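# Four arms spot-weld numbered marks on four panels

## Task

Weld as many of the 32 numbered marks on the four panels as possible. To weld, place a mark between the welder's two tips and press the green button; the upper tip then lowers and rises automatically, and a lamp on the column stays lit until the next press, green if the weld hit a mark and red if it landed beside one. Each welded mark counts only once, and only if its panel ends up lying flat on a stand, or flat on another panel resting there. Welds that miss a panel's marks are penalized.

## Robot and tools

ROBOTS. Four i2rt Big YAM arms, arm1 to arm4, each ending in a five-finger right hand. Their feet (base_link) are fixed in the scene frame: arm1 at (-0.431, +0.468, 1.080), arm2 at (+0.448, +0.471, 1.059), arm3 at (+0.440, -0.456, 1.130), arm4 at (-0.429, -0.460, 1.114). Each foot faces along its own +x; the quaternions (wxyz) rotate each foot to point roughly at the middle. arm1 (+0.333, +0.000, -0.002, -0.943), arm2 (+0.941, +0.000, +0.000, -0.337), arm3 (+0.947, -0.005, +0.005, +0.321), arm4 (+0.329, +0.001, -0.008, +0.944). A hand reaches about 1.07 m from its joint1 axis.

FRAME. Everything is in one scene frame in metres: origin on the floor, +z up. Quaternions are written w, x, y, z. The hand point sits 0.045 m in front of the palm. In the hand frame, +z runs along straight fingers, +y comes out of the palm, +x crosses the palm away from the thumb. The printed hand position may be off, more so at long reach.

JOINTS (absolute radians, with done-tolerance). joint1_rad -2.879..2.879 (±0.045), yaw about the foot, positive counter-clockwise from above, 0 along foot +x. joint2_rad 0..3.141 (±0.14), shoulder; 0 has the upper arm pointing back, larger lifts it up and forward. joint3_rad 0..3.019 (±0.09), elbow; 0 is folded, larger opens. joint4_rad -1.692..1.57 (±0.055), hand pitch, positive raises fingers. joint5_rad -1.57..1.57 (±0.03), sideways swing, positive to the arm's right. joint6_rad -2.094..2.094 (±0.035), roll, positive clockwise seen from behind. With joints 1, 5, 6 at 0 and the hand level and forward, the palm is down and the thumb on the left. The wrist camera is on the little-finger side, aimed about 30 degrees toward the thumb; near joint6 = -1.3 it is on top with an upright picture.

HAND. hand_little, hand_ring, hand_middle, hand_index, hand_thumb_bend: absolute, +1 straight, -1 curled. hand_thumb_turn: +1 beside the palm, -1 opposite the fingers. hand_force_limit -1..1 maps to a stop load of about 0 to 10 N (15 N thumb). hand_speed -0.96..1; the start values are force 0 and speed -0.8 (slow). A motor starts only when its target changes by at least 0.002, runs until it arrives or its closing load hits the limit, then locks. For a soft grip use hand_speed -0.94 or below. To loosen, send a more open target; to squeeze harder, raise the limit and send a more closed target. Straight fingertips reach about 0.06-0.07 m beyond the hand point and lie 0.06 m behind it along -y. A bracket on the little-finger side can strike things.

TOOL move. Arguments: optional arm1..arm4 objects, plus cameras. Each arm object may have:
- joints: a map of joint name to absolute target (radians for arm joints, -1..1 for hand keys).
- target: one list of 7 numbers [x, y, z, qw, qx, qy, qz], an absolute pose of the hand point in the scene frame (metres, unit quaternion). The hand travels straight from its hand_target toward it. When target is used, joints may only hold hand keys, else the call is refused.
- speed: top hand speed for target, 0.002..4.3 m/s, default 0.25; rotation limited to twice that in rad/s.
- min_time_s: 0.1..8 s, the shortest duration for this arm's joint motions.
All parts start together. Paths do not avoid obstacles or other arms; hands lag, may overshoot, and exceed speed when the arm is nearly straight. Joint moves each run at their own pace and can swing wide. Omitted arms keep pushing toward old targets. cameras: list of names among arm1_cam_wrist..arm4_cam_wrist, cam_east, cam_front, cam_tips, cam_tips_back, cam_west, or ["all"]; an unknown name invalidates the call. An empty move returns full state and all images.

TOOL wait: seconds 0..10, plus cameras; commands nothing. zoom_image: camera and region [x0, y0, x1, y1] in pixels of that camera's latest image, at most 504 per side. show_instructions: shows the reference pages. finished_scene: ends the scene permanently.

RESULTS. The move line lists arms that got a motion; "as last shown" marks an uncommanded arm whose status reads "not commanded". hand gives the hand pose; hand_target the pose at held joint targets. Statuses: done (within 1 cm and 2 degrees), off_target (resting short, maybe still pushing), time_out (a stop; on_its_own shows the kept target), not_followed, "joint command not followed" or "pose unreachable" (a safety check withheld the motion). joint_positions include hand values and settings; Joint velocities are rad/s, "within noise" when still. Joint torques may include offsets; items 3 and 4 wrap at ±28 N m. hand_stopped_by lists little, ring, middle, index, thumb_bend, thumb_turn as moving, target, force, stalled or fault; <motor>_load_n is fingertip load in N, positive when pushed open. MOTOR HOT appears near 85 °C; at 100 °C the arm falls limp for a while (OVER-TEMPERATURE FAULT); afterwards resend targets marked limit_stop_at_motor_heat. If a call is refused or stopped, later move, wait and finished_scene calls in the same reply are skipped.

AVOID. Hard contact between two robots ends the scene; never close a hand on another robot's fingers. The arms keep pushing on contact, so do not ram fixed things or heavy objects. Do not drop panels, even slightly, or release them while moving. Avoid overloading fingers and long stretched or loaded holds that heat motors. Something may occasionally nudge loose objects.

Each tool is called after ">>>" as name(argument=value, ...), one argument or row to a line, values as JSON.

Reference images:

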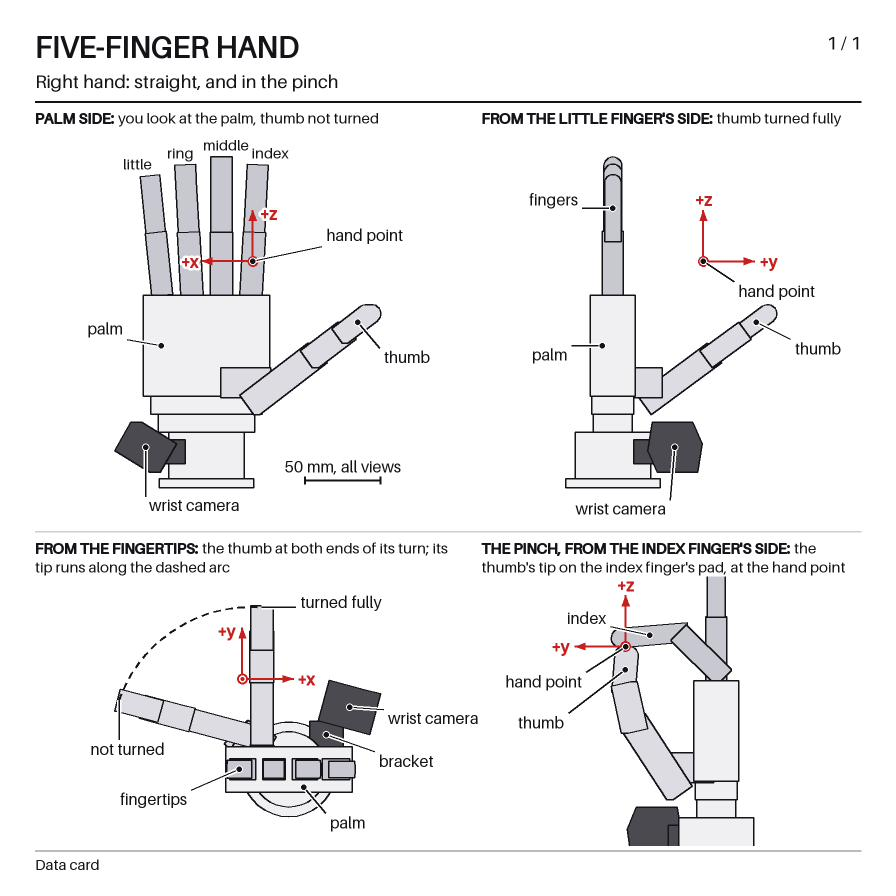

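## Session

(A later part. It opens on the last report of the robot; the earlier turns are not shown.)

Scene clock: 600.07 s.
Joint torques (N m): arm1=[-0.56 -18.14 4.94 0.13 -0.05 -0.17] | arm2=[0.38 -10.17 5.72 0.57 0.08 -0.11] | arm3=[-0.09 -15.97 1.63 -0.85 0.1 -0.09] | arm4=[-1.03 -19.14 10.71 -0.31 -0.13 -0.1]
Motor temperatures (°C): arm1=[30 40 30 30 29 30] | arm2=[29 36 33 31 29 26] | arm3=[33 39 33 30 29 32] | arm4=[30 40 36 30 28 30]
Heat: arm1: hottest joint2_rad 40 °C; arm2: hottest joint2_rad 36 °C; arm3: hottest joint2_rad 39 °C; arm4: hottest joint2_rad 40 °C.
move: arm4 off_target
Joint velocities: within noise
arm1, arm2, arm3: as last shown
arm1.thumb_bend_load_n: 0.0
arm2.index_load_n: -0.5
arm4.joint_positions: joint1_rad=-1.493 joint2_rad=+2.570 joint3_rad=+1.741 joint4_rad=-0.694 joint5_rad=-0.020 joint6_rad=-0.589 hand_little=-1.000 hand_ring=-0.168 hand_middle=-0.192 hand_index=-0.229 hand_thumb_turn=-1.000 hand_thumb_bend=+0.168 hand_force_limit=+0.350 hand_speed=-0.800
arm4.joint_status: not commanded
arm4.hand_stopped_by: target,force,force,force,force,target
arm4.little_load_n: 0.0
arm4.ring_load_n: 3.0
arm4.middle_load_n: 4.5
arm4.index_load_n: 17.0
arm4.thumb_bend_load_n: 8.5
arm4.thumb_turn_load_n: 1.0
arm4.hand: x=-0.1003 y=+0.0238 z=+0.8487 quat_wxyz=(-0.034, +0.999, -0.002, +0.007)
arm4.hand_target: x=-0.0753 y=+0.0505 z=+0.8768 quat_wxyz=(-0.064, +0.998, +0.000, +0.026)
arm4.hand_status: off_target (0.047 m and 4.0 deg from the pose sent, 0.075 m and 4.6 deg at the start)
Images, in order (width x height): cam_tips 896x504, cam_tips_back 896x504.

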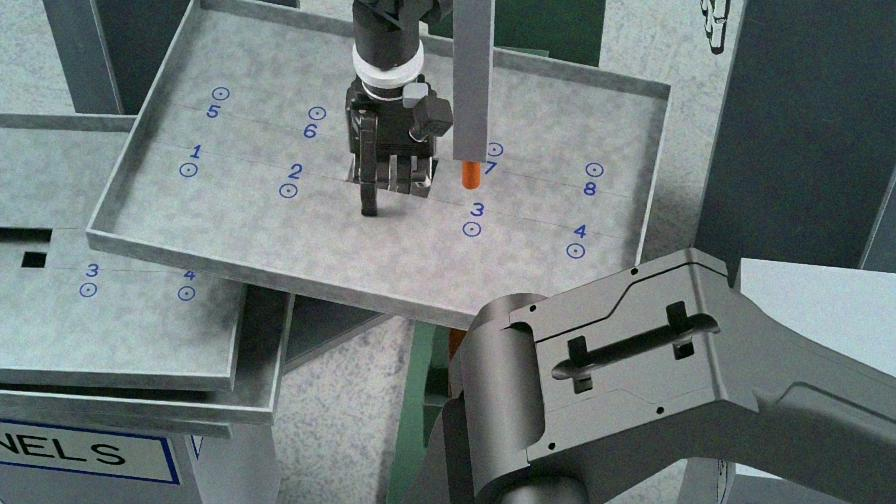

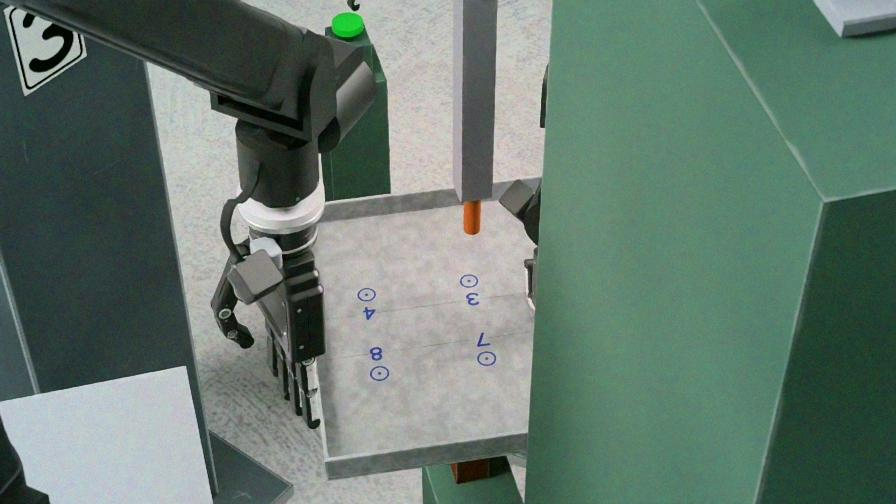

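>>> move(
  arm3={"target": [0.0446, -0.575, 0.803, 0, 0.598, 0.8018, 0], "speed": 0.12},
  arm2={"joints": {"joint1_rad": -1.72, "joint2_rad": 1.75, "joint3_rad": 1.05, "joint4_rad": -0.87, "joint6_rad": 0.78}, "min_time_s": 0.8},
)

>>> wait(
  seconds=3.0,
  cameras=["cam_front","cam_tips","cam_west"],
)

Scene clock: 602.80 s.
Joint torques (N m): arm1=[-0.62 -18.14 4.94 0.14 -0.05 -0.16] | arm2=[-0.79 -10.87 8.42 -0.34 0.05 0.06] | arm3=[-0.44 -13.45 2.81 0.44 0.12 -0.06] | arm4=[-1.03 -19.78 10.22 -0.4 -0.27 -0.09]
Motor temperatures (°C): arm1=[30 40 30 30 29 30] | arm2=[29 35 33 31 29 26] | arm3=[33 39 33 30 29 32] | arm4=[30 40 36 30 28 30]
Heat: arm1: hottest joint2_rad 40 °C; arm2: hottest joint2_rad 35 °C; arm3: hottest joint2_rad 39 °C; arm4: hottest joint2_rad 40 °C.
move: arm2 done; arm3 done
Joint velocities: within noise
arm1, arm4: as last shown
arm2.joint_positions: joint1_rad=-1.713 joint2_rad=+1.735 joint3_rad=+1.018 joint4_rad=-0.859 joint5_rad=-0.002 joint6_rad=+0.771 hand_little=+1.000 hand_ring=+1.000 hand_middle=+1.000 hand_index=+1.000 hand_thumb_turn=-1.000 hand_thumb_bend=-0.450 hand_force_limit=+0.600 hand_speed=-0.400
arm2.joint_status: all done
arm2.hand_stopped_by: target,target,target,target,target,target
arm2.little_load_n: 0.0
arm2.ring_load_n: 0.0
arm2.middle_load_n: 0.0
arm2.index_load_n: 0.0
arm2.thumb_bend_load_n: 0.0
arm2.thumb_turn_load_n: 0.0
arm2.hand: x=+0.1844 y=+0.1431 z=+1.0324 quat_wxyz=(-0.001, -0.718, -0.696, -0.003)
arm2.hand_target: x=+0.1732 y=+0.1373 z=+1.0352 quat_wxyz=(+0.000, -0.723, -0.690, +0.000)
arm2.hand_status: not commanded
arm3.joint_positions: joint1_rad=+2.715 joint2_rad=+2.480 joint3_rad=+1.198 joint4_rad=-0.308 joint5_rad=+0.009 joint6_rad=-0.061 hand_little=-1.000 hand_ring=-1.000 hand_middle=-1.000 hand_index=+1.000 hand_thumb_turn=+1.000 hand_thumb_bend=+1.000 hand_force_limit=+0.600 hand_speed=+0.000
arm3.joint_status: not commanded
arm3.hand_stopped_by: target,target,target,target,target,target
arm3.little_load_n: 0.5
arm3.ring_load_n: 0.0
arm3.middle_load_n: 0.0
arm3.index_load_n: -2.0
arm3.thumb_bend_load_n: 0.0
arm3.thumb_turn_load_n: 0.0
arm3.hand: x=+0.0495 y=-0.5753 z=+0.8105 quat_wxyz=(+0.004, +0.598, +0.801, +0.003)
arm3.hand_target: x=+0.0447 y=-0.5749 z=+0.8032 quat_wxyz=(+0.000, +0.598, +0.802, +0.000)
arm3.hand_status: done (0.009 m and 0.6 deg from the pose sent, 0.022 m and 0.2 deg at the start)
arm4.joint_positions: joint1_rad=-1.493 joint2_rad=+2.578 joint3_rad=+1.746 joint4_rad=-0.694 joint5_rad=-0.016 joint6_rad=-0.590 hand_little=-1.000 hand_ring=-0.169 hand_middle=-0.192 hand_index=-0.229 hand_thumb_turn=-1.000 hand_thumb_bend=+0.168 hand_force_limit=+0.350 hand_speed=-0.800
arm4.little_load_n: -1.0
arm4.ring_load_n: 0.0
arm4.middle_load_n: 1.0
arm4.index_load_n: 21.0
arm4.thumb_turn_load_n: 2.5
arm4.hand: x=-0.1001 y=+0.0227 z=+0.8451 quat_wxyz=(-0.031, +0.999, -0.001, +0.007)
arm4.hand_target: x=-0.0753 y=+0.0504 z=+0.8766 quat_wxyz=(-0.063, +0.998, +0.000, +0.026)
pictures: none

Scene clock: 605.80 s.
Joint torques (N m): arm1=[-0.62 -18.2 4.94 0.16 -0.05 -0.17] | arm2=[-0.97 -10.99 8.4 -0.34 0.05 0.07] | arm3=[-0.56 -13.92 3.21 0.5 0.09 -0.06] | arm4=[-1.08 -19.72 10.06 -0.17 -0.32 -0.09]
Motor temperatures (°C): arm1=[30 40 30 30 29 30] | arm2=[29 35 33 31 29 26] | arm3=[33 39 33 30 29 32] | arm4=[30 41 36 30 28 30]
Heat: arm1: hottest joint2_rad 40 °C; arm2: hottest joint2_rad 35 °C; arm3: hottest joint2_rad 39 °C; arm4: hottest joint2_rad 41 °C.
Joint velocities: within noise
arm1.joint_positions: joint1_rad=+0.329 joint2_rad=+2.315 joint3_rad=+1.386 joint4_rad=-0.613 joint5_rad=+0.003 joint6_rad=+0.943 hand_little=+1.000 hand_ring=+1.000 hand_middle=+1.000 hand_index=+1.000 hand_thumb_turn=-1.000 hand_thumb_bend=-0.400 hand_force_limit=+0.400 hand_speed=-0.300
arm1.joint_status: not commanded
arm1.hand_stopped_by: target,target,target,target,target,target
arm1.little_load_n: 0.0
arm1.ring_load_n: 0.0
arm1.middle_load_n: 0.0
arm1.index_load_n: 0.0
arm1.thumb_bend_load_n: 0.0
arm1.thumb_turn_load_n: 0.0
arm1.hand: x=-0.6703 y=-0.0364 z=+0.8696 quat_wxyz=(-0.003, -0.684, -0.730, +0.015)
arm1.hand_target: x=-0.6677 y=-0.0241 z=+0.8602 quat_wxyz=(+0.000, -0.682, -0.731, +0.000)
arm1.hand_status: not commanded
arm2.joint_positions: joint1_rad=-1.713 joint2_rad=+1.735 joint3_rad=+1.018 joint4_rad=-0.859 joint5_rad=-0.002 joint6_rad=+0.771 hand_little=+1.000 hand_ring=+1.000 hand_middle=+1.000 hand_index=+1.000 hand_thumb_turn=-1.000 hand_thumb_bend=-0.450 hand_force_limit=+0.600 hand_speed=-0.400
arm2.joint_status: all done
arm2.hand_stopped_by: target,target,target,target,target,target
arm2.little_load_n: 0.0
arm2.ring_load_n: 0.0
arm2.middle_load_n: 0.0
arm2.index_load_n: 0.0
arm2.thumb_bend_load_n: 0.0
arm2.thumb_turn_load_n: 0.0
arm2.hand: x=+0.1844 y=+0.1431 z=+1.0324 quat_wxyz=(-0.001, -0.718, -0.696, -0.003)
arm2.hand_target: x=+0.1732 y=+0.1373 z=+1.0352 quat_wxyz=(+0.000, -0.723, -0.690, +0.000)
arm2.hand_status: not commanded
arm3.joint_positions: joint1_rad=+2.715 joint2_rad=+2.480 joint3_rad=+1.198 joint4_rad=-0.308 joint5_rad=+0.009 joint6_rad=-0.061 hand_little=-1.000 hand_ring=-1.000 hand_middle=-1.000 hand_index=+1.000 hand_thumb_turn=+1.000 hand_thumb_bend=+1.000 hand_force_limit=+0.600 hand_speed=+0.000
arm3.joint_status: not commanded
arm3.hand_stopped_by: target,target,target,target,target,target
arm3.little_load_n: 0.0
arm3.ring_load_n: 0.0
arm3.middle_load_n: 0.0
arm3.index_load_n: -2.0
arm3.thumb_bend_load_n: 0.0
arm3.thumb_turn_load_n: 0.0
arm3.hand: x=+0.0495 y=-0.5753 z=+0.8105 quat_wxyz=(+0.004, +0.598, +0.801, +0.003)
arm3.hand_target: x=+0.0447 y=-0.5749 z=+0.8032 quat_wxyz=(+0.000, +0.598, +0.802, +0.000)
arm3.hand_status: done (0.009 m and 0.6 deg from the pose sent, 0.022 m and 0.2 deg at the start)
arm4.joint_positions: joint1_rad=-1.493 joint2_rad=+2.578 joint3_rad=+1.748 joint4_rad=-0.697 joint5_rad=-0.015 joint6_rad=-0.590 hand_little=-1.000 hand_ring=-0.169 hand_middle=-0.192 hand_index=-0.229 hand_thumb_turn=-1.000 hand_thumb_bend=+0.168 hand_force_limit=+0.350 hand_speed=-0.800
arm4.joint_status: not commanded
arm4.hand_stopped_by: target,force,force,force,force,target
arm4.little_load_n: -0.5
arm4.ring_load_n: 0.0
arm4.middle_load_n: 2.0
arm4.index_load_n: 19.5
arm4.thumb_bend_load_n: 8.5
arm4.thumb_turn_load_n: 2.0
arm4.hand: x=-0.0998 y=+0.0228 z=+0.8456 quat_wxyz=(-0.030, +1.000, -0.001, +0.007)
arm4.hand_target: x=-0.0753 y=+0.0504 z=+0.8766 quat_wxyz=(-0.063, +0.998, +0.000, +0.026)
arm4.hand_status: not commanded
wait: 3.00 s; at rest by 0.27 s
Images, in order (width x height): cam_front 896x504, cam_tips 896x504, cam_west 896x504.

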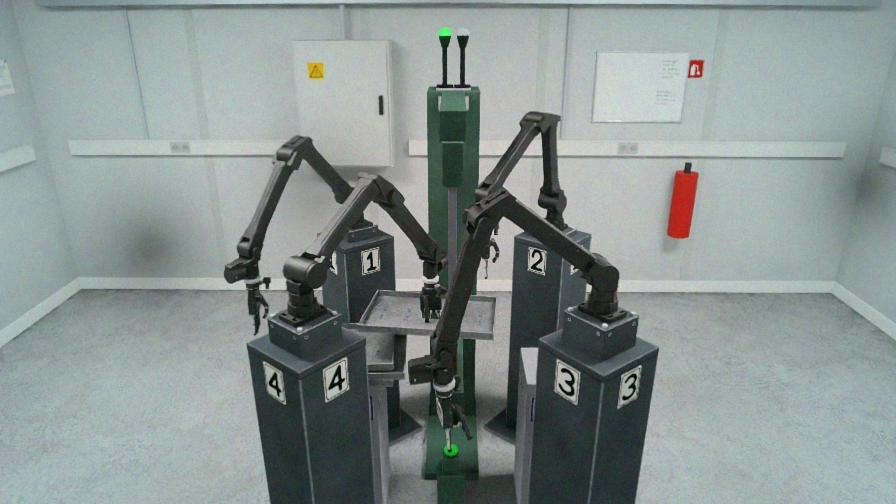

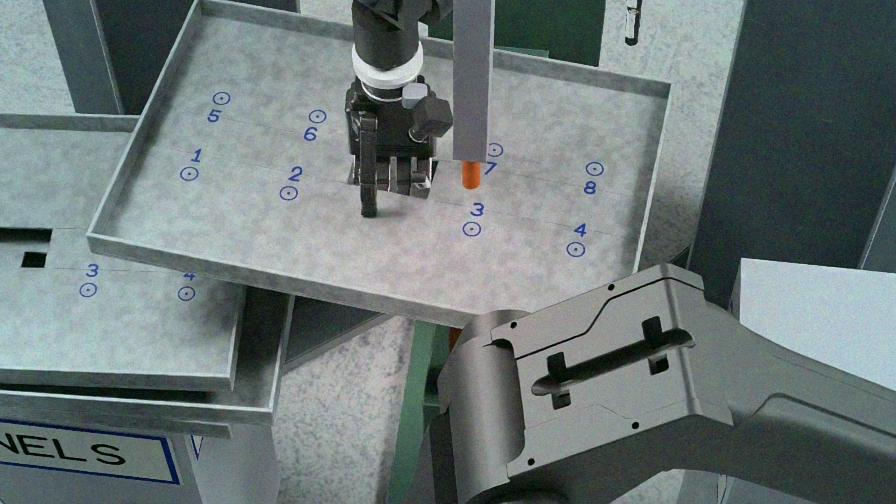

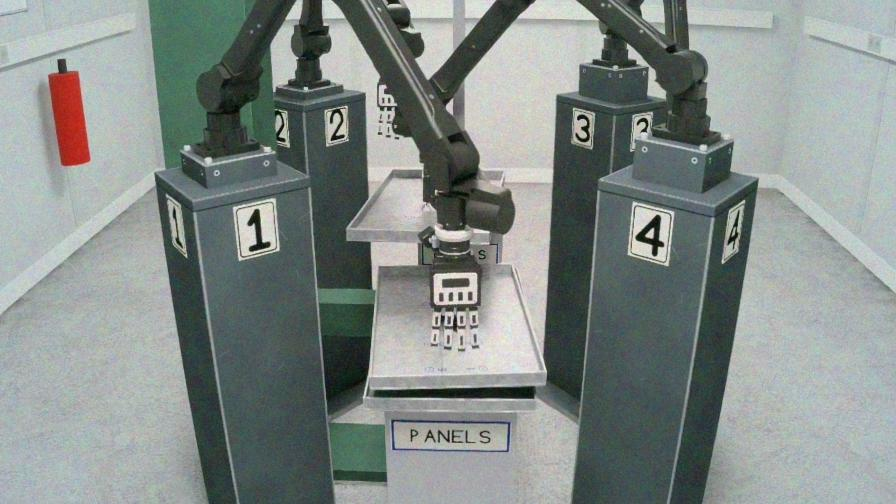

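>>> move(
  arm4={"target": [-0.1754, -0.0929, 0.884, -0.06, 0.998, -0.005, 0.022], "speed": 0.25},
  arm3={"joints": {"joint1_rad": 2.70, "joint2_rad": 1.75, "joint3_rad": 0.75, "joint4_rad": -0.57, "joint5_rad": 0, "joint6_rad": 0.2, "hand_little": 1, "hand_ring": 1, "hand_middle": 1, "hand_thumb_turn": -1, "hand_thumb_bend": -0.45, "hand_speed": 0}, "min_time_s": 0.9},
)

>>> move(
  arm4={"target": [-0.0523, -0.1822, 0.886, -0.058, 0.9999, -0.0157, 0.03], "speed": 0.25},
  arm3={"joints": {"joint1_rad": 1.6, "joint2_rad": 1.62, "joint3_rad": 0.62, "joint4_rad": -0.57, "joint5_rad": 0.02, "joint6_rad": 1.3}, "min_time_s": 1.0},
  arm2={"target": [-0.082, 0.07, 1.02, 0.005, 0.7314, 0.682, -0.0149], "speed": 0.4},
  cameras=["cam_front","cam_tips","cam_east"],
)

Scene clock: 609.07 s.
Joint torques (N m): arm1=[-0.62 -18.2 4.96 0.14 -0.04 -0.17] | arm2=[-0.97 -10.87 8.43 -0.29 0.06 0.05] | arm3=[-1.14 -9.11 4.21 -0.44 -0.01 0.06] | arm4=[-0.85 -16.67 4.62 0.21 -0.03 0.07]
Motor temperatures (°C): arm1=[30 40 30 30 29 30] | arm2=[29 35 33 31 29 26] | arm3=[33 39 33 30 29 32] | arm4=[30 41 36 30 28 30]
Heat: arm1: hottest joint2_rad 40 °C; arm2: hottest joint2_rad 35 °C; arm3: hottest joint2_rad 39 °C; arm4: hottest joint2_rad 41 °C.
move: arm3 done; arm4 off_target
Joint velocities: within noise
arm1, arm2: as last shown
arm3.joint_positions: joint1_rad=+2.710 joint2_rad=+1.749 joint3_rad=+0.747 joint4_rad=-0.562 joint5_rad=+0.002 joint6_rad=+0.191 hand_little=+1.000 hand_ring=+1.000 hand_middle=+1.000 hand_index=+1.000 hand_thumb_turn=-1.000 hand_thumb_bend=-0.450 hand_force_limit=+0.600 hand_speed=+0.000
arm3.joint_status: all done
arm3.hand_stopped_by: target,target,target,target,target,target
arm3.little_load_n: 0.0
arm3.ring_load_n: 0.0
arm3.middle_load_n: 0.0
arm3.index_load_n: 0.0
arm3.thumb_bend_load_n: 0.0
arm3.thumb_turn_load_n: 0.0
arm3.hand: x=+0.1455 y=-0.5657 z=+1.0343 quat_wxyz=(-0.001, +0.696, +0.718, -0.009)
arm3.hand_target: x=+0.1448 y=-0.5634 z=+1.0348 quat_wxyz=(+0.002, +0.703, +0.711, -0.007)
arm3.hand_status: not commanded
arm4.joint_positions: joint1_rad=-1.493 joint2_rad=+2.313 joint3_rad=+1.117 joint4_rad=-0.347 joint5_rad=-0.024 joint6_rad=-0.594 hand_little=-1.000 hand_ring=-0.168 hand_middle=-0.192 hand_index=-0.229 hand_thumb_turn=-1.000 hand_thumb_bend=+0.168 hand_force_limit=+0.350 hand_speed=-0.800
arm4.joint_status: not commanded
arm4.hand_stopped_by: target,force,force,force,force,target
arm4.little_load_n: 0.0
arm4.ring_load_n: 4.0
arm4.middle_load_n: 4.5
arm4.index_load_n: 16.5
arm4.thumb_bend_load_n: 8.5
arm4.thumb_turn_load_n: 0.5
arm4.hand: x=-0.1971 y=-0.1192 z=+0.8587 quat_wxyz=(-0.027, +1.000, +0.001, +0.000)
arm4.hand_target: x=-0.1759 y=-0.0938 z=+0.8839 quat_wxyz=(-0.060, +0.998, -0.005, +0.022)
arm4.hand_status: off_target (0.042 m and 4.6 deg from the pose sent, 0.144 m and 3.8 deg at the start)
pictures: none

Scene clock: 610.87 s.
Joint torques (N m): arm1=[-0.5 -18.14 4.96 0.17 -0.04 -0.17] | arm2=[-0.32 -19.78 10.52 -0.28 -0.1 -0.12] | arm3=[-0.09 -9.82 3.58 -0.24 0.04 0] | arm4=[0.26 -16.21 6.37 -0.24 -0.03 -0.11]
Motor temperatures (°C): arm1=[30 40 30 30 29 30] | arm2=[29 36 33 31 29 26] | arm3=[33 39 33 30 29 32] | arm4=[30 41 36 30 28 30]
Heat: arm1: hottest joint2_rad 40 °C; arm2: hottest joint2_rad 36 °C; arm3: hottest joint2_rad 39 °C; arm4: hottest joint2_rad 41 °C.
move: arm2 off_target; arm3 done; arm4 off_target
Joint velocities: within noise
arm1: as last shown
arm2.joint_positions: joint1_rad=-1.898 joint2_rad=+2.301 joint3_rad=+1.905 joint4_rad=-1.170 joint5_rad=-0.013 joint6_rad=+0.632 hand_little=+1.000 hand_ring=+1.000 hand_middle=+1.000 hand_index=+1.000 hand_thumb_turn=-1.000 hand_thumb_bend=-0.450 hand_force_limit=+0.600 hand_speed=-0.400
arm2.joint_status: not commanded
arm2.hand_stopped_by: target,target,target,target,target,target
arm2.little_load_n: 0.0
arm2.ring_load_n: 0.0
arm2.middle_load_n: 0.0
arm2.index_load_n: 0.0
arm2.thumb_bend_load_n: 0.0
arm2.thumb_turn_load_n: 0.0
arm2.hand: x=-0.0698 y=+0.0758 z=+1.0106 quat_wxyz=(-0.006, -0.734, -0.679, +0.003)
arm2.hand_target: x=-0.0816 y=+0.0704 z=+1.0200 quat_wxyz=(-0.005, -0.731, -0.682, +0.015)
arm2.hand_status: off_target (0.016 m and 1.4 deg from the pose sent, 0.277 m and 3.1 deg at the start)
arm3.joint_positions: joint1_rad=+1.597 joint2_rad=+1.634 joint3_rad=+0.623 joint4_rad=-0.562 joint5_rad=+0.021 joint6_rad=+1.291 hand_little=+1.000 hand_ring=+1.000 hand_middle=+1.000 hand_index=+1.000 hand_thumb_turn=-1.000 hand_thumb_bend=-0.450 hand_force_limit=+0.600 hand_speed=+0.000
arm3.joint_status: all done
arm3.hand_stopped_by: target,target,target,target,target,target
arm3.little_load_n: 0.0
arm3.ring_load_n: 0.0
arm3.middle_load_n: 0.0
arm3.index_load_n: 0.0
arm3.thumb_bend_load_n: 0.0
arm3.thumb_turn_load_n: 0.0
arm3.hand: x=+0.1843 y=-0.2405 z=+1.0405 quat_wxyz=(-0.001, +0.954, -0.301, +0.005)
arm3.hand_target: x=+0.1841 y=-0.2416 z=+1.0439 quat_wxyz=(-0.002, +0.953, -0.304, +0.004)
arm3.hand_status: not commanded
arm4.joint_positions: joint1_rad=-1.806 joint2_rad=+2.313 joint3_rad=+1.158 joint4_rad=-0.378 joint5_rad=-0.040 joint6_rad=-0.855 hand_little=-1.000 hand_ring=-0.168 hand_middle=-0.192 hand_index=-0.229 hand_thumb_turn=-1.000 hand_thumb_bend=+0.168 hand_force_limit=+0.350 hand_speed=-0.800
arm4.joint_status: not commanded
arm4.hand_stopped_by: target,force,force,force,force,target
arm4.little_load_n: 0.0
arm4.ring_load_n: 4.0
arm4.middle_load_n: 5.0
arm4.index_load_n: 16.5
arm4.thumb_bend_load_n: 8.5
arm4.thumb_turn_load_n: 0.5
arm4.hand: x=-0.0797 y=-0.2049 z=+0.8625 quat_wxyz=(-0.036, +0.999, -0.025, +0.003)
arm4.hand_target: x=-0.0532 y=-0.1827 z=+0.8863 quat_wxyz=(-0.058, +0.998, -0.016, +0.030)
arm4.hand_status: off_target (0.043 m and 4.1 deg from the pose sent, 0.160 m and 5.3 deg at the start)
pictures: cam_east, cam_front, cam_tips
Images, in order (width x height): cam_east 896x504, cam_front 896x504, cam_tips 896x504.

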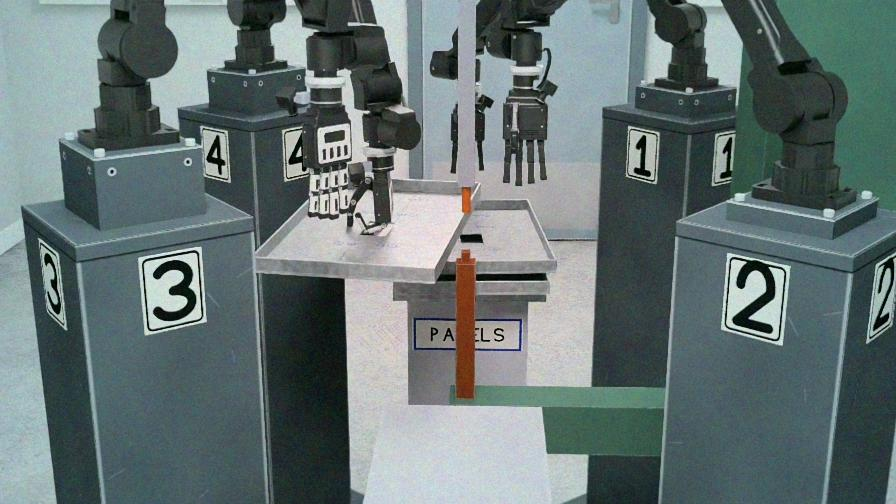

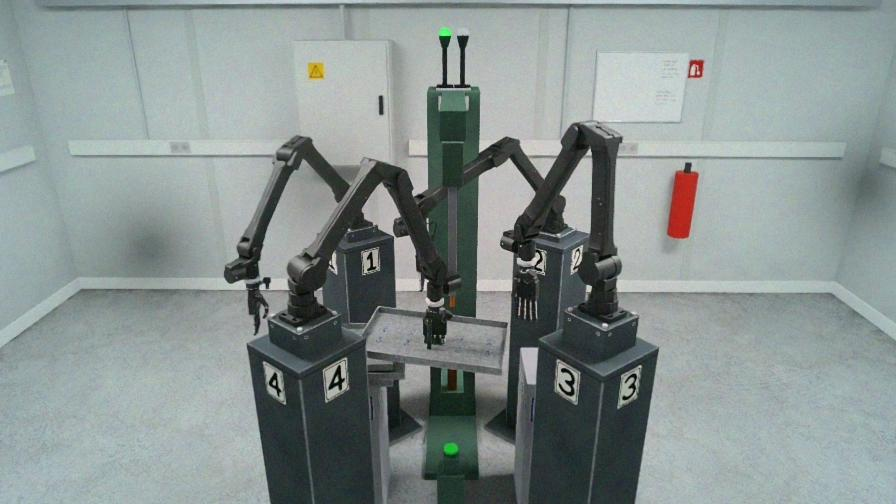

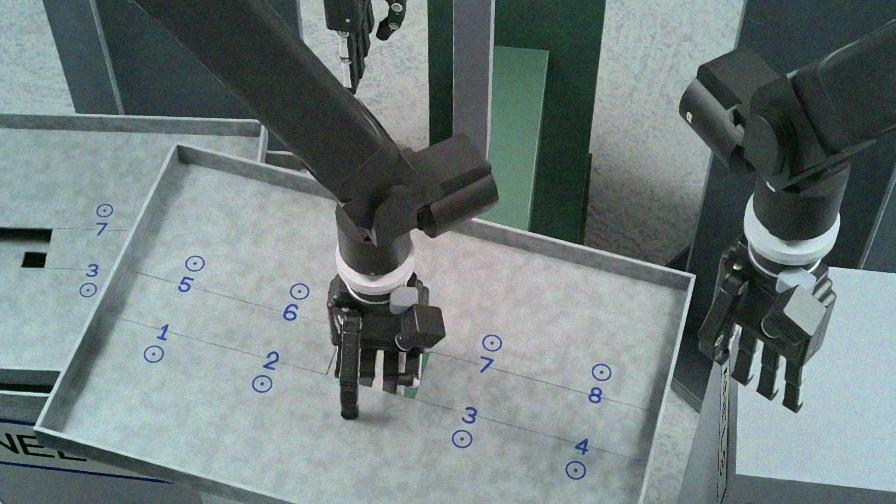

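>>> move(
  arm4={"target": [0.138, -0.0255, 0.906, -0.0576, 0.9999, -0.0157, 0.0371], "speed": 0.22},
  arm3={"joints": {"joint1_rad": 1.10, "joint2_rad": 1.78, "joint3_rad": 0.78, "joint4_rad": -0.57, "joint5_rad": 0.04, "joint6_rad": 1.845}, "min_time_s": 1.0},
  arm2={"target": [-0.105, 0.045, 1.015, 0.005, 0.7314, 0.682, -0.0149], "speed": 0.2},
  cameras=["cam_front","cam_tips","cam_tips_back","arm2_cam_wrist","arm3_cam_wrist"],
)

Scene clock: 613.07 s.
Joint torques (N m): arm1=[-0.56 -18.2 4.93 0.16 -0.05 -0.17] | arm2=[0.56 -20.01 10.88 -0.24 -0.12 0] | arm3=[0.38 -9.82 5.41 -0.39 0.08 0.04] | arm4=[1.08 -22.53 13.24 -0.28 0.08 -0.02]
Motor temperatures (°C): arm1=[30 40 30 30 29 30] | arm2=[29 36 34 31 29 26] | arm3=[33 38 33 30 29 32] | arm4=[30 41 36 30 28 30]
Heat: arm1: hottest joint2_rad 40 °C; arm2: hottest joint2_rad 36 °C; arm3: hottest joint2_rad 38 °C; arm4: hottest joint2_rad 41 °C.
move: arm2 off_target; arm3 done; arm4 off_target
Joint velocities: within noise
arm1: as last shown
arm2.joint_positions: joint1_rad=-1.898 joint2_rad=+2.396 joint3_rad=+2.089 joint4_rad=-1.249 joint5_rad=-0.013 joint6_rad=+0.632 hand_little=+1.000 hand_ring=+1.000 hand_middle=+1.000 hand_index=+1.000 hand_thumb_turn=-1.000 hand_thumb_bend=-0.450 hand_force_limit=+0.600 hand_speed=-0.400
arm2.joint_status: not commanded
arm2.hand_stopped_by: target,target,target,target,target,target
arm2.little_load_n: 0.0
arm2.ring_load_n: 0.0
arm2.middle_load_n: 0.0
arm2.index_load_n: 0.0
arm2.thumb_bend_load_n: 0.0
arm2.thumb_turn_load_n: 0.0
arm2.hand: x=-0.1001 y=+0.0570 z=+1.0126 quat_wxyz=(-0.005, -0.734, -0.679, +0.008)
arm2.hand_target: x=-0.1046 y=+0.0453 z=+1.0149 quat_wxyz=(-0.005, -0.731, -0.682, +0.015)
arm2.hand_status: off_target (0.013 m and 0.8 deg from the pose sent, 0.047 m and 1.4 deg at the start)
arm3.joint_positions: joint1_rad=+1.095 joint2_rad=+1.773 joint3_rad=+0.756 joint4_rad=-0.562 joint5_rad=+0.040 joint6_rad=+1.837 hand_little=+1.000 hand_ring=+1.000 hand_middle=+1.000 hand_index=+1.000 hand_thumb_turn=-1.000 hand_thumb_bend=-0.450 hand_force_limit=+0.600 hand_speed=+0.000
arm3.joint_status: all done
arm3.hand_stopped_by: target,target,target,target,target,target
arm3.little_load_n: 0.0
arm3.ring_load_n: 0.0
arm3.middle_load_n: 0.0
arm3.index_load_n: 0.0
arm3.thumb_bend_load_n: 0.0
arm3.thumb_turn_load_n: 0.0
arm3.hand: x=+0.3261 y=-0.0627 z=+1.0191 quat_wxyz=(-0.008, +0.675, -0.738, +0.016)
arm3.hand_target: x=+0.3222 y=-0.0526 z=+1.0217 quat_wxyz=(-0.011, +0.674, -0.739, +0.012)
arm3.hand_status: not commanded
arm4.joint_positions: joint1_rad=-1.806 joint2_rad=+2.759 joint3_rad=+2.205 joint4_rad=-0.997 joint5_rad=-0.033 joint6_rad=-0.855 hand_little=-1.000 hand_ring=-0.168 hand_middle=-0.192 hand_index=-0.229 hand_thumb_turn=-1.000 hand_thumb_bend=+0.168 hand_force_limit=+0.350 hand_speed=-0.800
arm4.joint_status: not commanded
arm4.hand_stopped_by: target,force,force,force,force,target
arm4.little_load_n: 0.0
arm4.ring_load_n: 4.0
arm4.middle_load_n: 4.5
arm4.index_load_n: 16.5
arm4.thumb_bend_load_n: 9.0
arm4.thumb_turn_load_n: 0.5
arm4.hand: x=+0.1073 y=-0.0598 z=+0.8603 quat_wxyz=(-0.028, +0.999, -0.025, -0.001)
arm4.hand_target: x=+0.1354 y=-0.0273 z=+0.9075 quat_wxyz=(-0.058, +0.997, -0.016, +0.037)
arm4.hand_status: off_target (0.065 m and 5.7 deg from the pose sent, 0.285 m and 4.8 deg at the start)
pictures: arm2_cam_wrist, arm3_cam_wrist, cam_front, cam_tips, cam_tips_back
Images, in order (width x height): arm2_cam_wrist 896x504, arm3_cam_wrist 896x504, cam_front 896x504, cam_tips 896x504, cam_tips_back 896x504.

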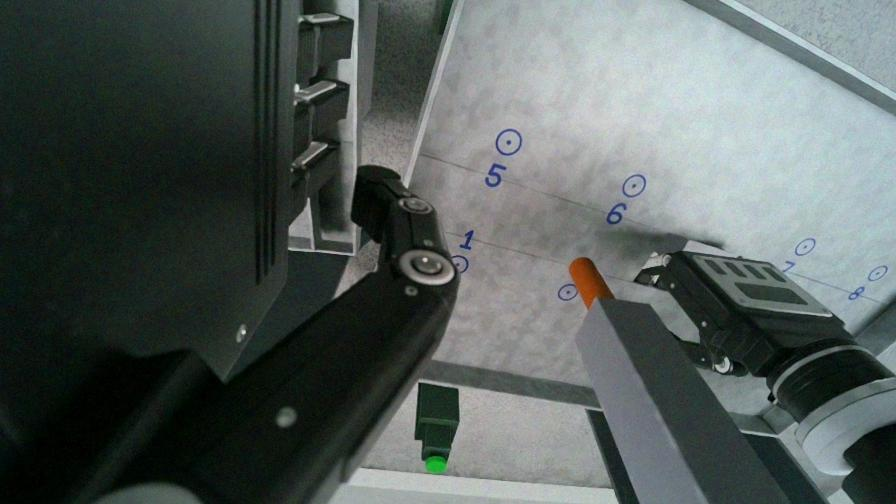

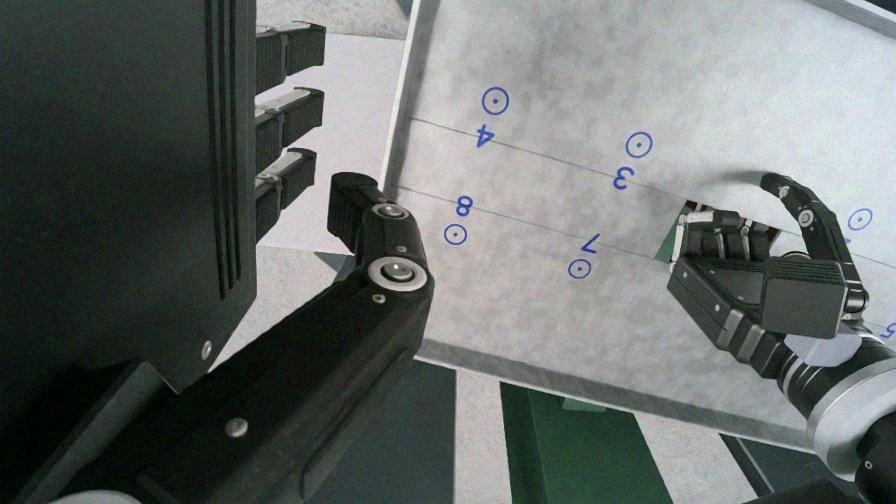

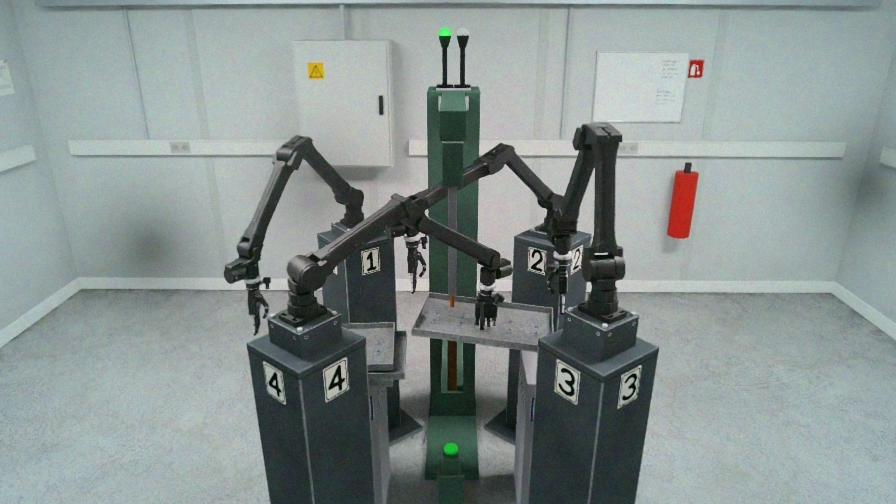

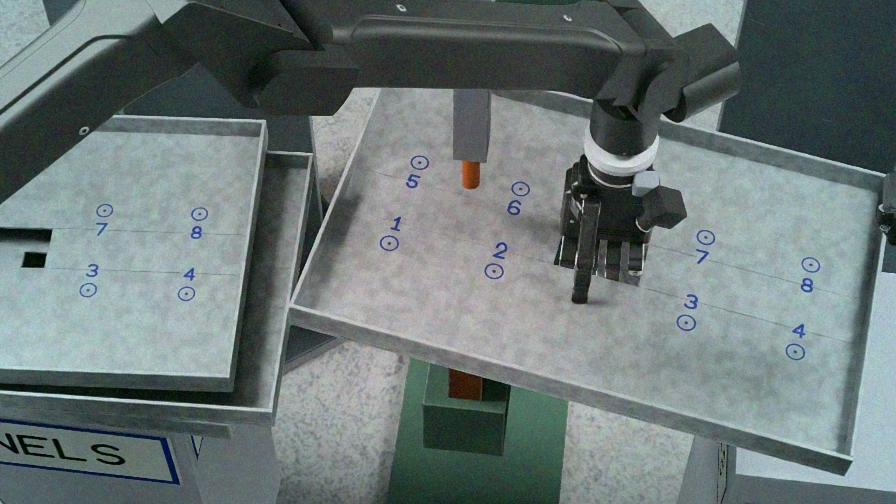

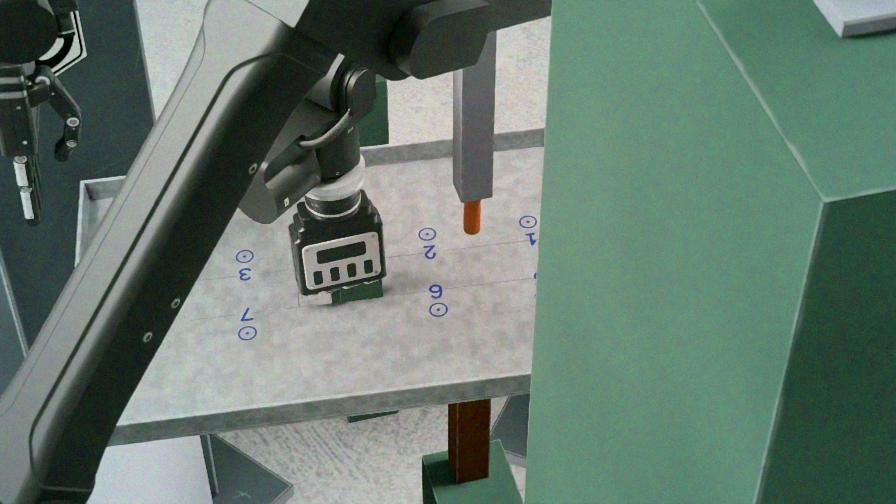

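>>> move(
  arm3={"target": [0.322, -0.0215, 0.864, -0.0205, 0.6561, -0.7547, -0.0053], "speed": 0.22},
  arm2={"target": [-0.095, -0.022, 0.894, 0.005, 0.7518, 0.6593, -0.0149], "speed": 0.18},
  cameras=["cam_tips","cam_tips_back","arm2_cam_wrist","arm3_cam_wrist"],
)

Scene clock: 616.93 s.
Joint torques (N m): arm1=[-0.62 -18.2 4.93 0.17 -0.04 -0.16] | arm2=[0.5 -22.12 10.35 0.36 -0.03 0.05] | arm3=[-0.21 -12.45 2.07 0.51 0.02 0.09] | arm4=[0.97 -22.59 13.22 -0.25 -0.02 0]
Motor temperatures (°C): arm1=[30 40 30 30 29 30] | arm2=[29 36 34 31 29 26] | arm3=[33 38 33 30 29 32] | arm4=[30 41 37 30 28 30]
Heat: arm1: hottest joint2_rad 40 °C; arm2: hottest joint2_rad 36 °C; arm3: hottest joint2_rad 38 °C; arm4: hottest joint2_rad 41 °C.
move: arm2 off_target; arm3 off_target
Joint velocities: within noise
arm1, arm4: as last shown
arm2.joint_positions: joint1_rad=-1.815 joint2_rad=+2.647 joint3_rad=+2.233 joint4_rad=-1.162 joint5_rad=-0.012 joint6_rad=+0.769 hand_little=+1.000 hand_ring=+1.000 hand_middle=+1.000 hand_index=+1.000 hand_thumb_turn=-1.000 hand_thumb_bend=-0.450 hand_force_limit=+0.600 hand_speed=-0.400
arm2.joint_status: not commanded
arm2.hand_stopped_by: target,target,target,target,target,target
arm2.little_load_n: 0.0
arm2.ring_load_n: 0.0
arm2.middle_load_n: 0.0
arm2.index_load_n: 0.0
arm2.thumb_bend_load_n: 0.0
arm2.thumb_turn_load_n: 0.0
arm2.hand: x=-0.0860 y=-0.0072 z=+0.8876 quat_wxyz=(-0.006, -0.752, -0.659, -0.002)
arm2.hand_target: x=-0.0945 y=-0.0215 z=+0.8945 quat_wxyz=(-0.005, -0.752, -0.659, +0.015)
arm2.hand_status: off_target (0.018 m and 2.0 deg from the pose sent, 0.143 m and 3.2 deg at the start)
arm3.joint_positions: joint1_rad=+1.095 joint2_rad=+2.265 joint3_rad=+0.882 joint4_rad=-0.178 joint5_rad=+0.040 joint6_rad=+1.871 hand_little=+1.000 hand_ring=+1.000 hand_middle=+1.000 hand_index=+1.000 hand_thumb_turn=-1.000 hand_thumb_bend=-0.450 hand_force_limit=+0.600 hand_speed=+0.000
arm3.joint_status: not commanded
arm3.hand_stopped_by: target,target,target,target,target,target
arm3.little_load_n: 0.0
arm3.ring_load_n: 0.0
arm3.middle_load_n: 0.0
arm3.index_load_n: 0.0
arm3.thumb_bend_load_n: 0.0
arm3.thumb_turn_load_n: 0.0
arm3.hand: x=+0.3214 y=-0.0359 z=+0.8595 quat_wxyz=(-0.013, +0.662, -0.749, +0.008)
arm3.hand_target: x=+0.3220 y=-0.0216 z=+0.8642 quat_wxyz=(-0.021, +0.656, -0.754, -0.005)
arm3.hand_status: off_target (0.015 m and 2.0 deg from the pose sent, 0.160 m and 4.1 deg at the start)
arm4.joint_positions: joint1_rad=-1.805 joint2_rad=+2.759 joint3_rad=+2.205 joint4_rad=-0.997 joint5_rad=-0.031 joint6_rad=-0.857 hand_little=-1.000 hand_ring=-0.168 hand_middle=-0.192 hand_index=-0.229 hand_thumb_turn=-1.000 hand_thumb_bend=+0.168 hand_force_limit=+0.350 hand_speed=-0.800
arm4.ring_load_n: 3.5
arm4.middle_load_n: 5.0
arm4.thumb_bend_load_n: 8.5
arm4.hand: x=+0.1073 y=-0.0600 z=+0.8604 quat_wxyz=(-0.026, +0.999, -0.024, -0.001)
arm4.hand_target: x=+0.1354 y=-0.0273 z=+0.9076 quat_wxyz=(-0.058, +0.998, -0.016, +0.037)
pictures: arm2_cam_wrist, arm3_cam_wrist, cam_tips, cam_tips_back
Images, in order (width x height): arm2_cam_wrist 896x504, arm3_cam_wrist 896x504, cam_tips 896x504, cam_tips_back 896x504.

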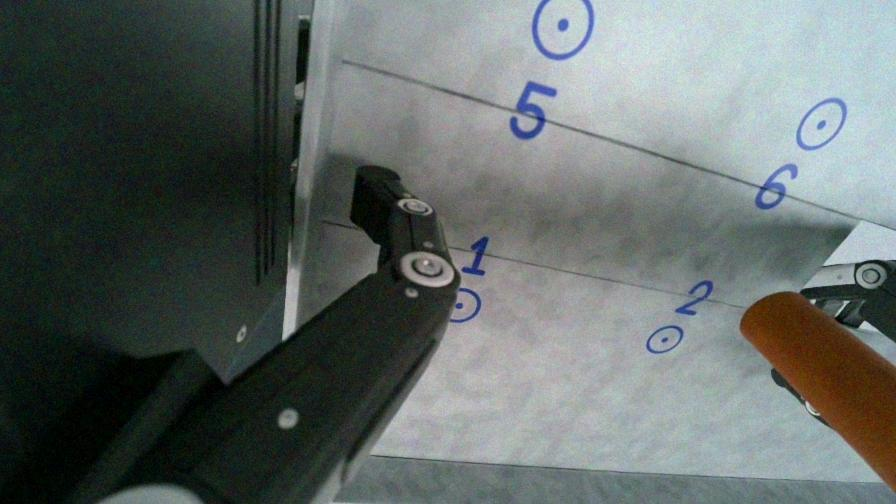

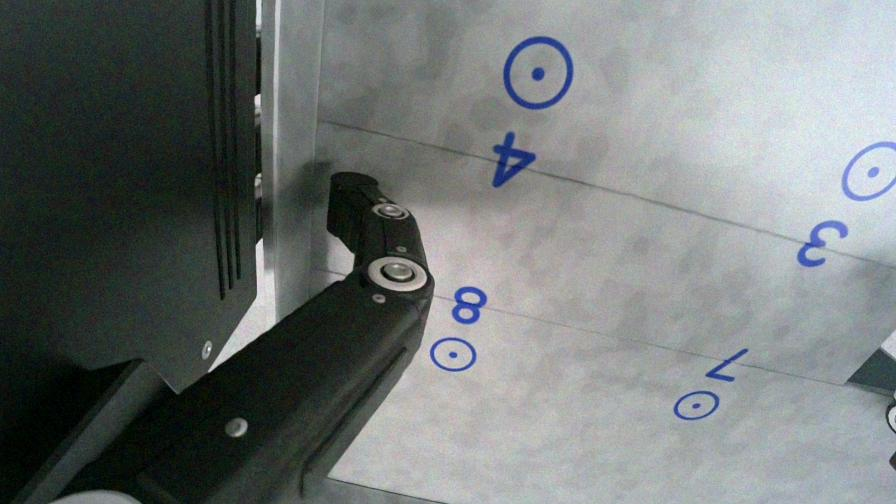

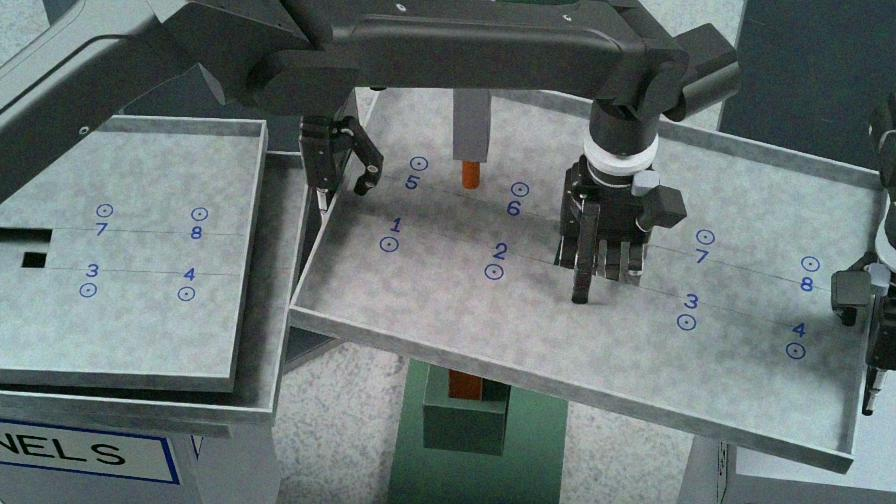

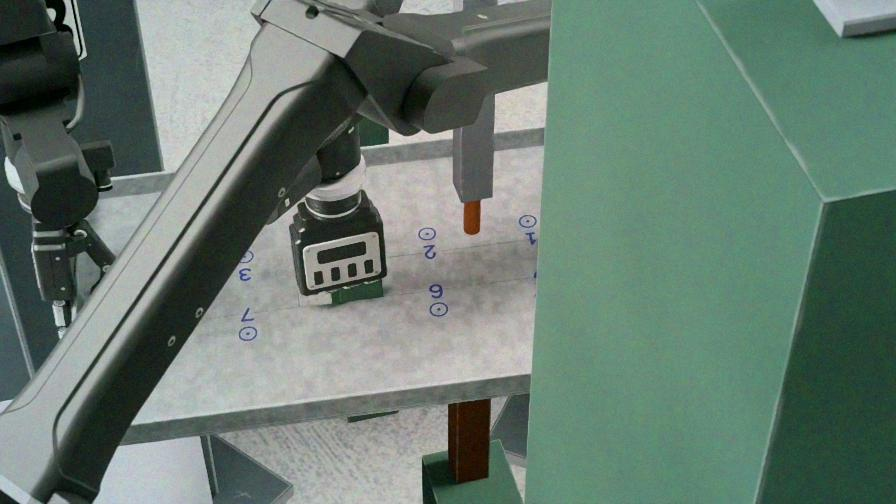

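>>> move(
  arm3={"target": [0.3175, -0.0205, 0.8560, -0.0205, 0.6561, -0.7547, -0.0053], "speed": 0.08, "joints": {"hand_thumb_bend": -0.98, "hand_force_limit": 0.6, "hand_speed": -0.75}},
  arm2={"target": [-0.0892, -0.0222, 0.8940, 0.005, 0.7518, 0.6593, -0.0149], "speed": 0.08, "joints": {"hand_thumb_bend": -0.98, "hand_force_limit": 0.6, "hand_speed": -0.75}},
  cameras=["cam_tips","cam_tips_back","arm2_cam_wrist","arm3_cam_wrist"],
)

Scene clock: 619.70 s.
Joint torques (N m): arm1=[-0.62 -18.2 4.93 0.17 -0.03 -0.17] | arm2=[0.79 -23.12 8.06 0.64 -0.03 -0.01] | arm3=[-0.67 -11.22 2.14 0.4 0.21 0.15] | arm4=[0.91 -22.53 13.2 -0.09 -0.01 0.05]
Motor temperatures (°C): arm1=[30 40 30 30 29 30] | arm2=[29 37 35 31 29 26] | arm3=[33 38 33 30 29 32] | arm4=[30 41 37 30 28 30]
Heat: arm1: hottest joint2_rad 40 °C; arm2: hottest joint2_rad 37 °C; arm3: hottest joint2_rad 38 °C; arm4: hottest joint2_rad 41 °C.
move: arm2 off_target; arm3 off_target
Joint velocities: within noise
arm1, arm4: as last shown
arm2.joint_positions: joint1_rad=-1.812 joint2_rad=+2.647 joint3_rad=+2.233 joint4_rad=-1.155 joint5_rad=-0.012 joint6_rad=+0.780 hand_little=+1.000 hand_ring=+1.000 hand_middle=+1.000 hand_index=+1.000 hand_thumb_turn=-1.000 hand_thumb_bend=-0.809 hand_force_limit=+0.600 hand_speed=-0.750
arm2.joint_status: hand_thumb_bend off_target (ended at -0.809, target -0.980); the others done
arm2.hand_stopped_by: target,target,target,target,force,target
arm2.little_load_n: 0.0
arm2.ring_load_n: 0.0
arm2.middle_load_n: 0.0
arm2.index_load_n: 0.5
arm2.thumb_bend_load_n: 12.5
arm2.thumb_turn_load_n: 1.5
arm2.hand: x=-0.0859 y=-0.0109 z=+0.8874 quat_wxyz=(-0.006, -0.754, -0.657, +0.001)
arm2.hand_target: x=-0.0890 y=-0.0221 z=+0.8942 quat_wxyz=(-0.005, -0.752, -0.659, +0.015)
arm2.hand_status: off_target (0.013 m and 1.7 deg from the pose sent, 0.017 m and 2.0 deg at the start)
arm3.joint_positions: joint1_rad=+1.096 joint2_rad=+2.272 joint3_rad=+0.895 joint4_rad=-0.165 joint5_rad=+0.035 joint6_rad=+1.868 hand_little=+1.000 hand_ring=+1.000 hand_middle=+1.000 hand_index=+1.000 hand_thumb_turn=-1.000 hand_thumb_bend=-0.870 hand_force_limit=+0.600 hand_speed=-0.750
arm3.joint_status: hand_thumb_bend off_target (ended at -0.870, target -0.980); the others done
arm3.hand_stopped_by: target,target,target,target,force,target
arm3.little_load_n: 0.0
arm3.ring_load_n: 0.0
arm3.middle_load_n: 0.0
arm3.index_load_n: 0.0
arm3.thumb_bend_load_n: 11.5
arm3.thumb_turn_load_n: 0.5
arm3.hand: x=+0.3182 y=-0.0280 z=+0.8586 quat_wxyz=(-0.016, +0.664, -0.748, -0.001)
arm3.hand_target: x=+0.3176 y=-0.0206 z=+0.8561 quat_wxyz=(-0.020, +0.656, -0.755, -0.005)
arm3.hand_status: done (0.008 m and 1.4 deg from the pose sent, 0.016 m and 2.0 deg at the start)
arm4.joint_positions: joint1_rad=-1.803 joint2_rad=+2.759 joint3_rad=+2.205 joint4_rad=-1.002 joint5_rad=-0.031 joint6_rad=-0.861 hand_little=-1.000 hand_ring=-0.168 hand_middle=-0.192 hand_index=-0.229 hand_thumb_turn=-1.000 hand_thumb_bend=+0.168 hand_force_limit=+0.350 hand_speed=-0.800
arm4.ring_load_n: 1.5
arm4.middle_load_n: 4.5
arm4.thumb_turn_load_n: 1.0
arm4.hand: x=+0.1060 y=-0.0599 z=+0.8606 quat_wxyz=(-0.025, +0.999, -0.021, -0.003)
arm4.hand_target: x=+0.1353 y=-0.0272 z=+0.9076 quat_wxyz=(-0.058, +0.997, -0.016, +0.037)
pictures: arm2_cam_wrist, arm3_cam_wrist, cam_tips, cam_tips_back
Images, in order (width x height): arm2_cam_wrist 896x504, arm3_cam_wrist 896x504, cam_tips 896x504, cam_tips_back 896x504.

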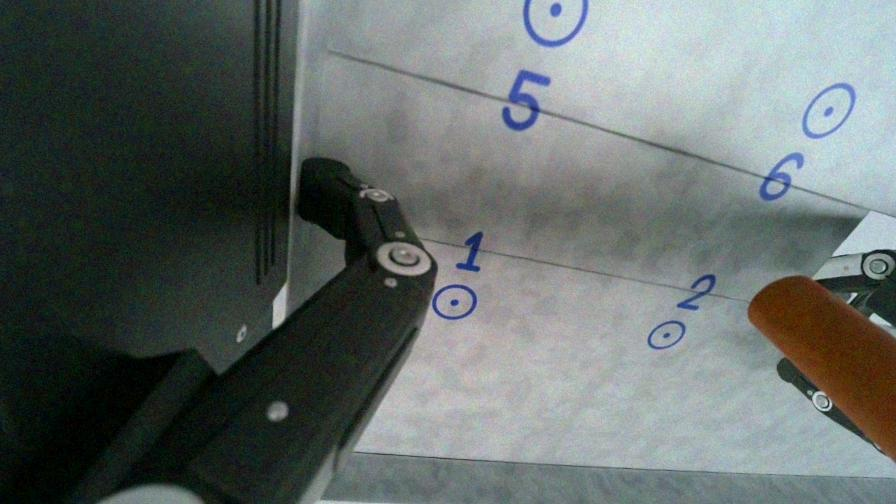

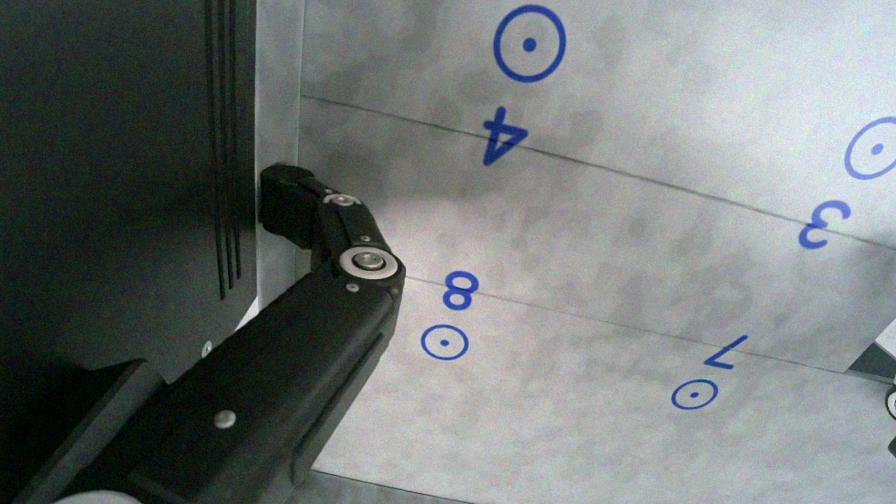

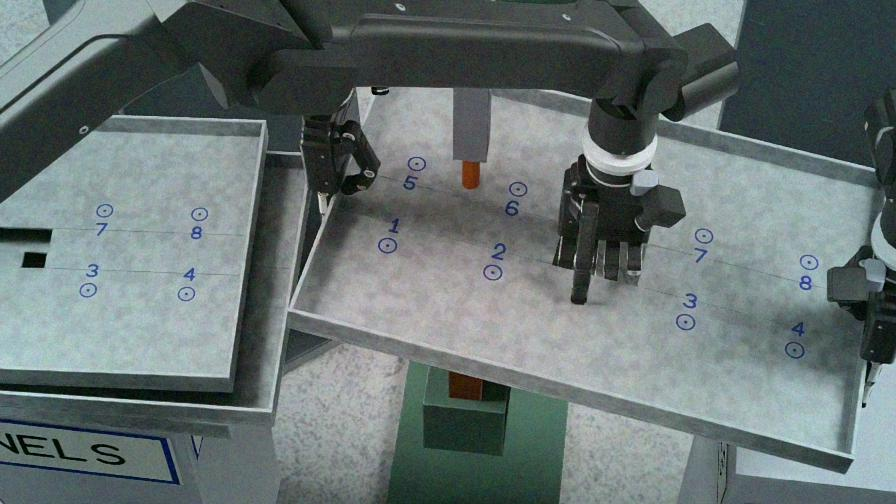

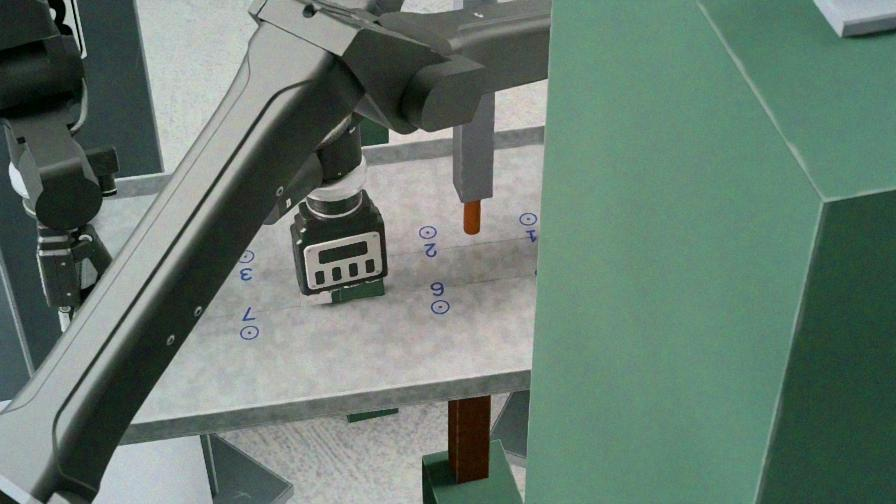

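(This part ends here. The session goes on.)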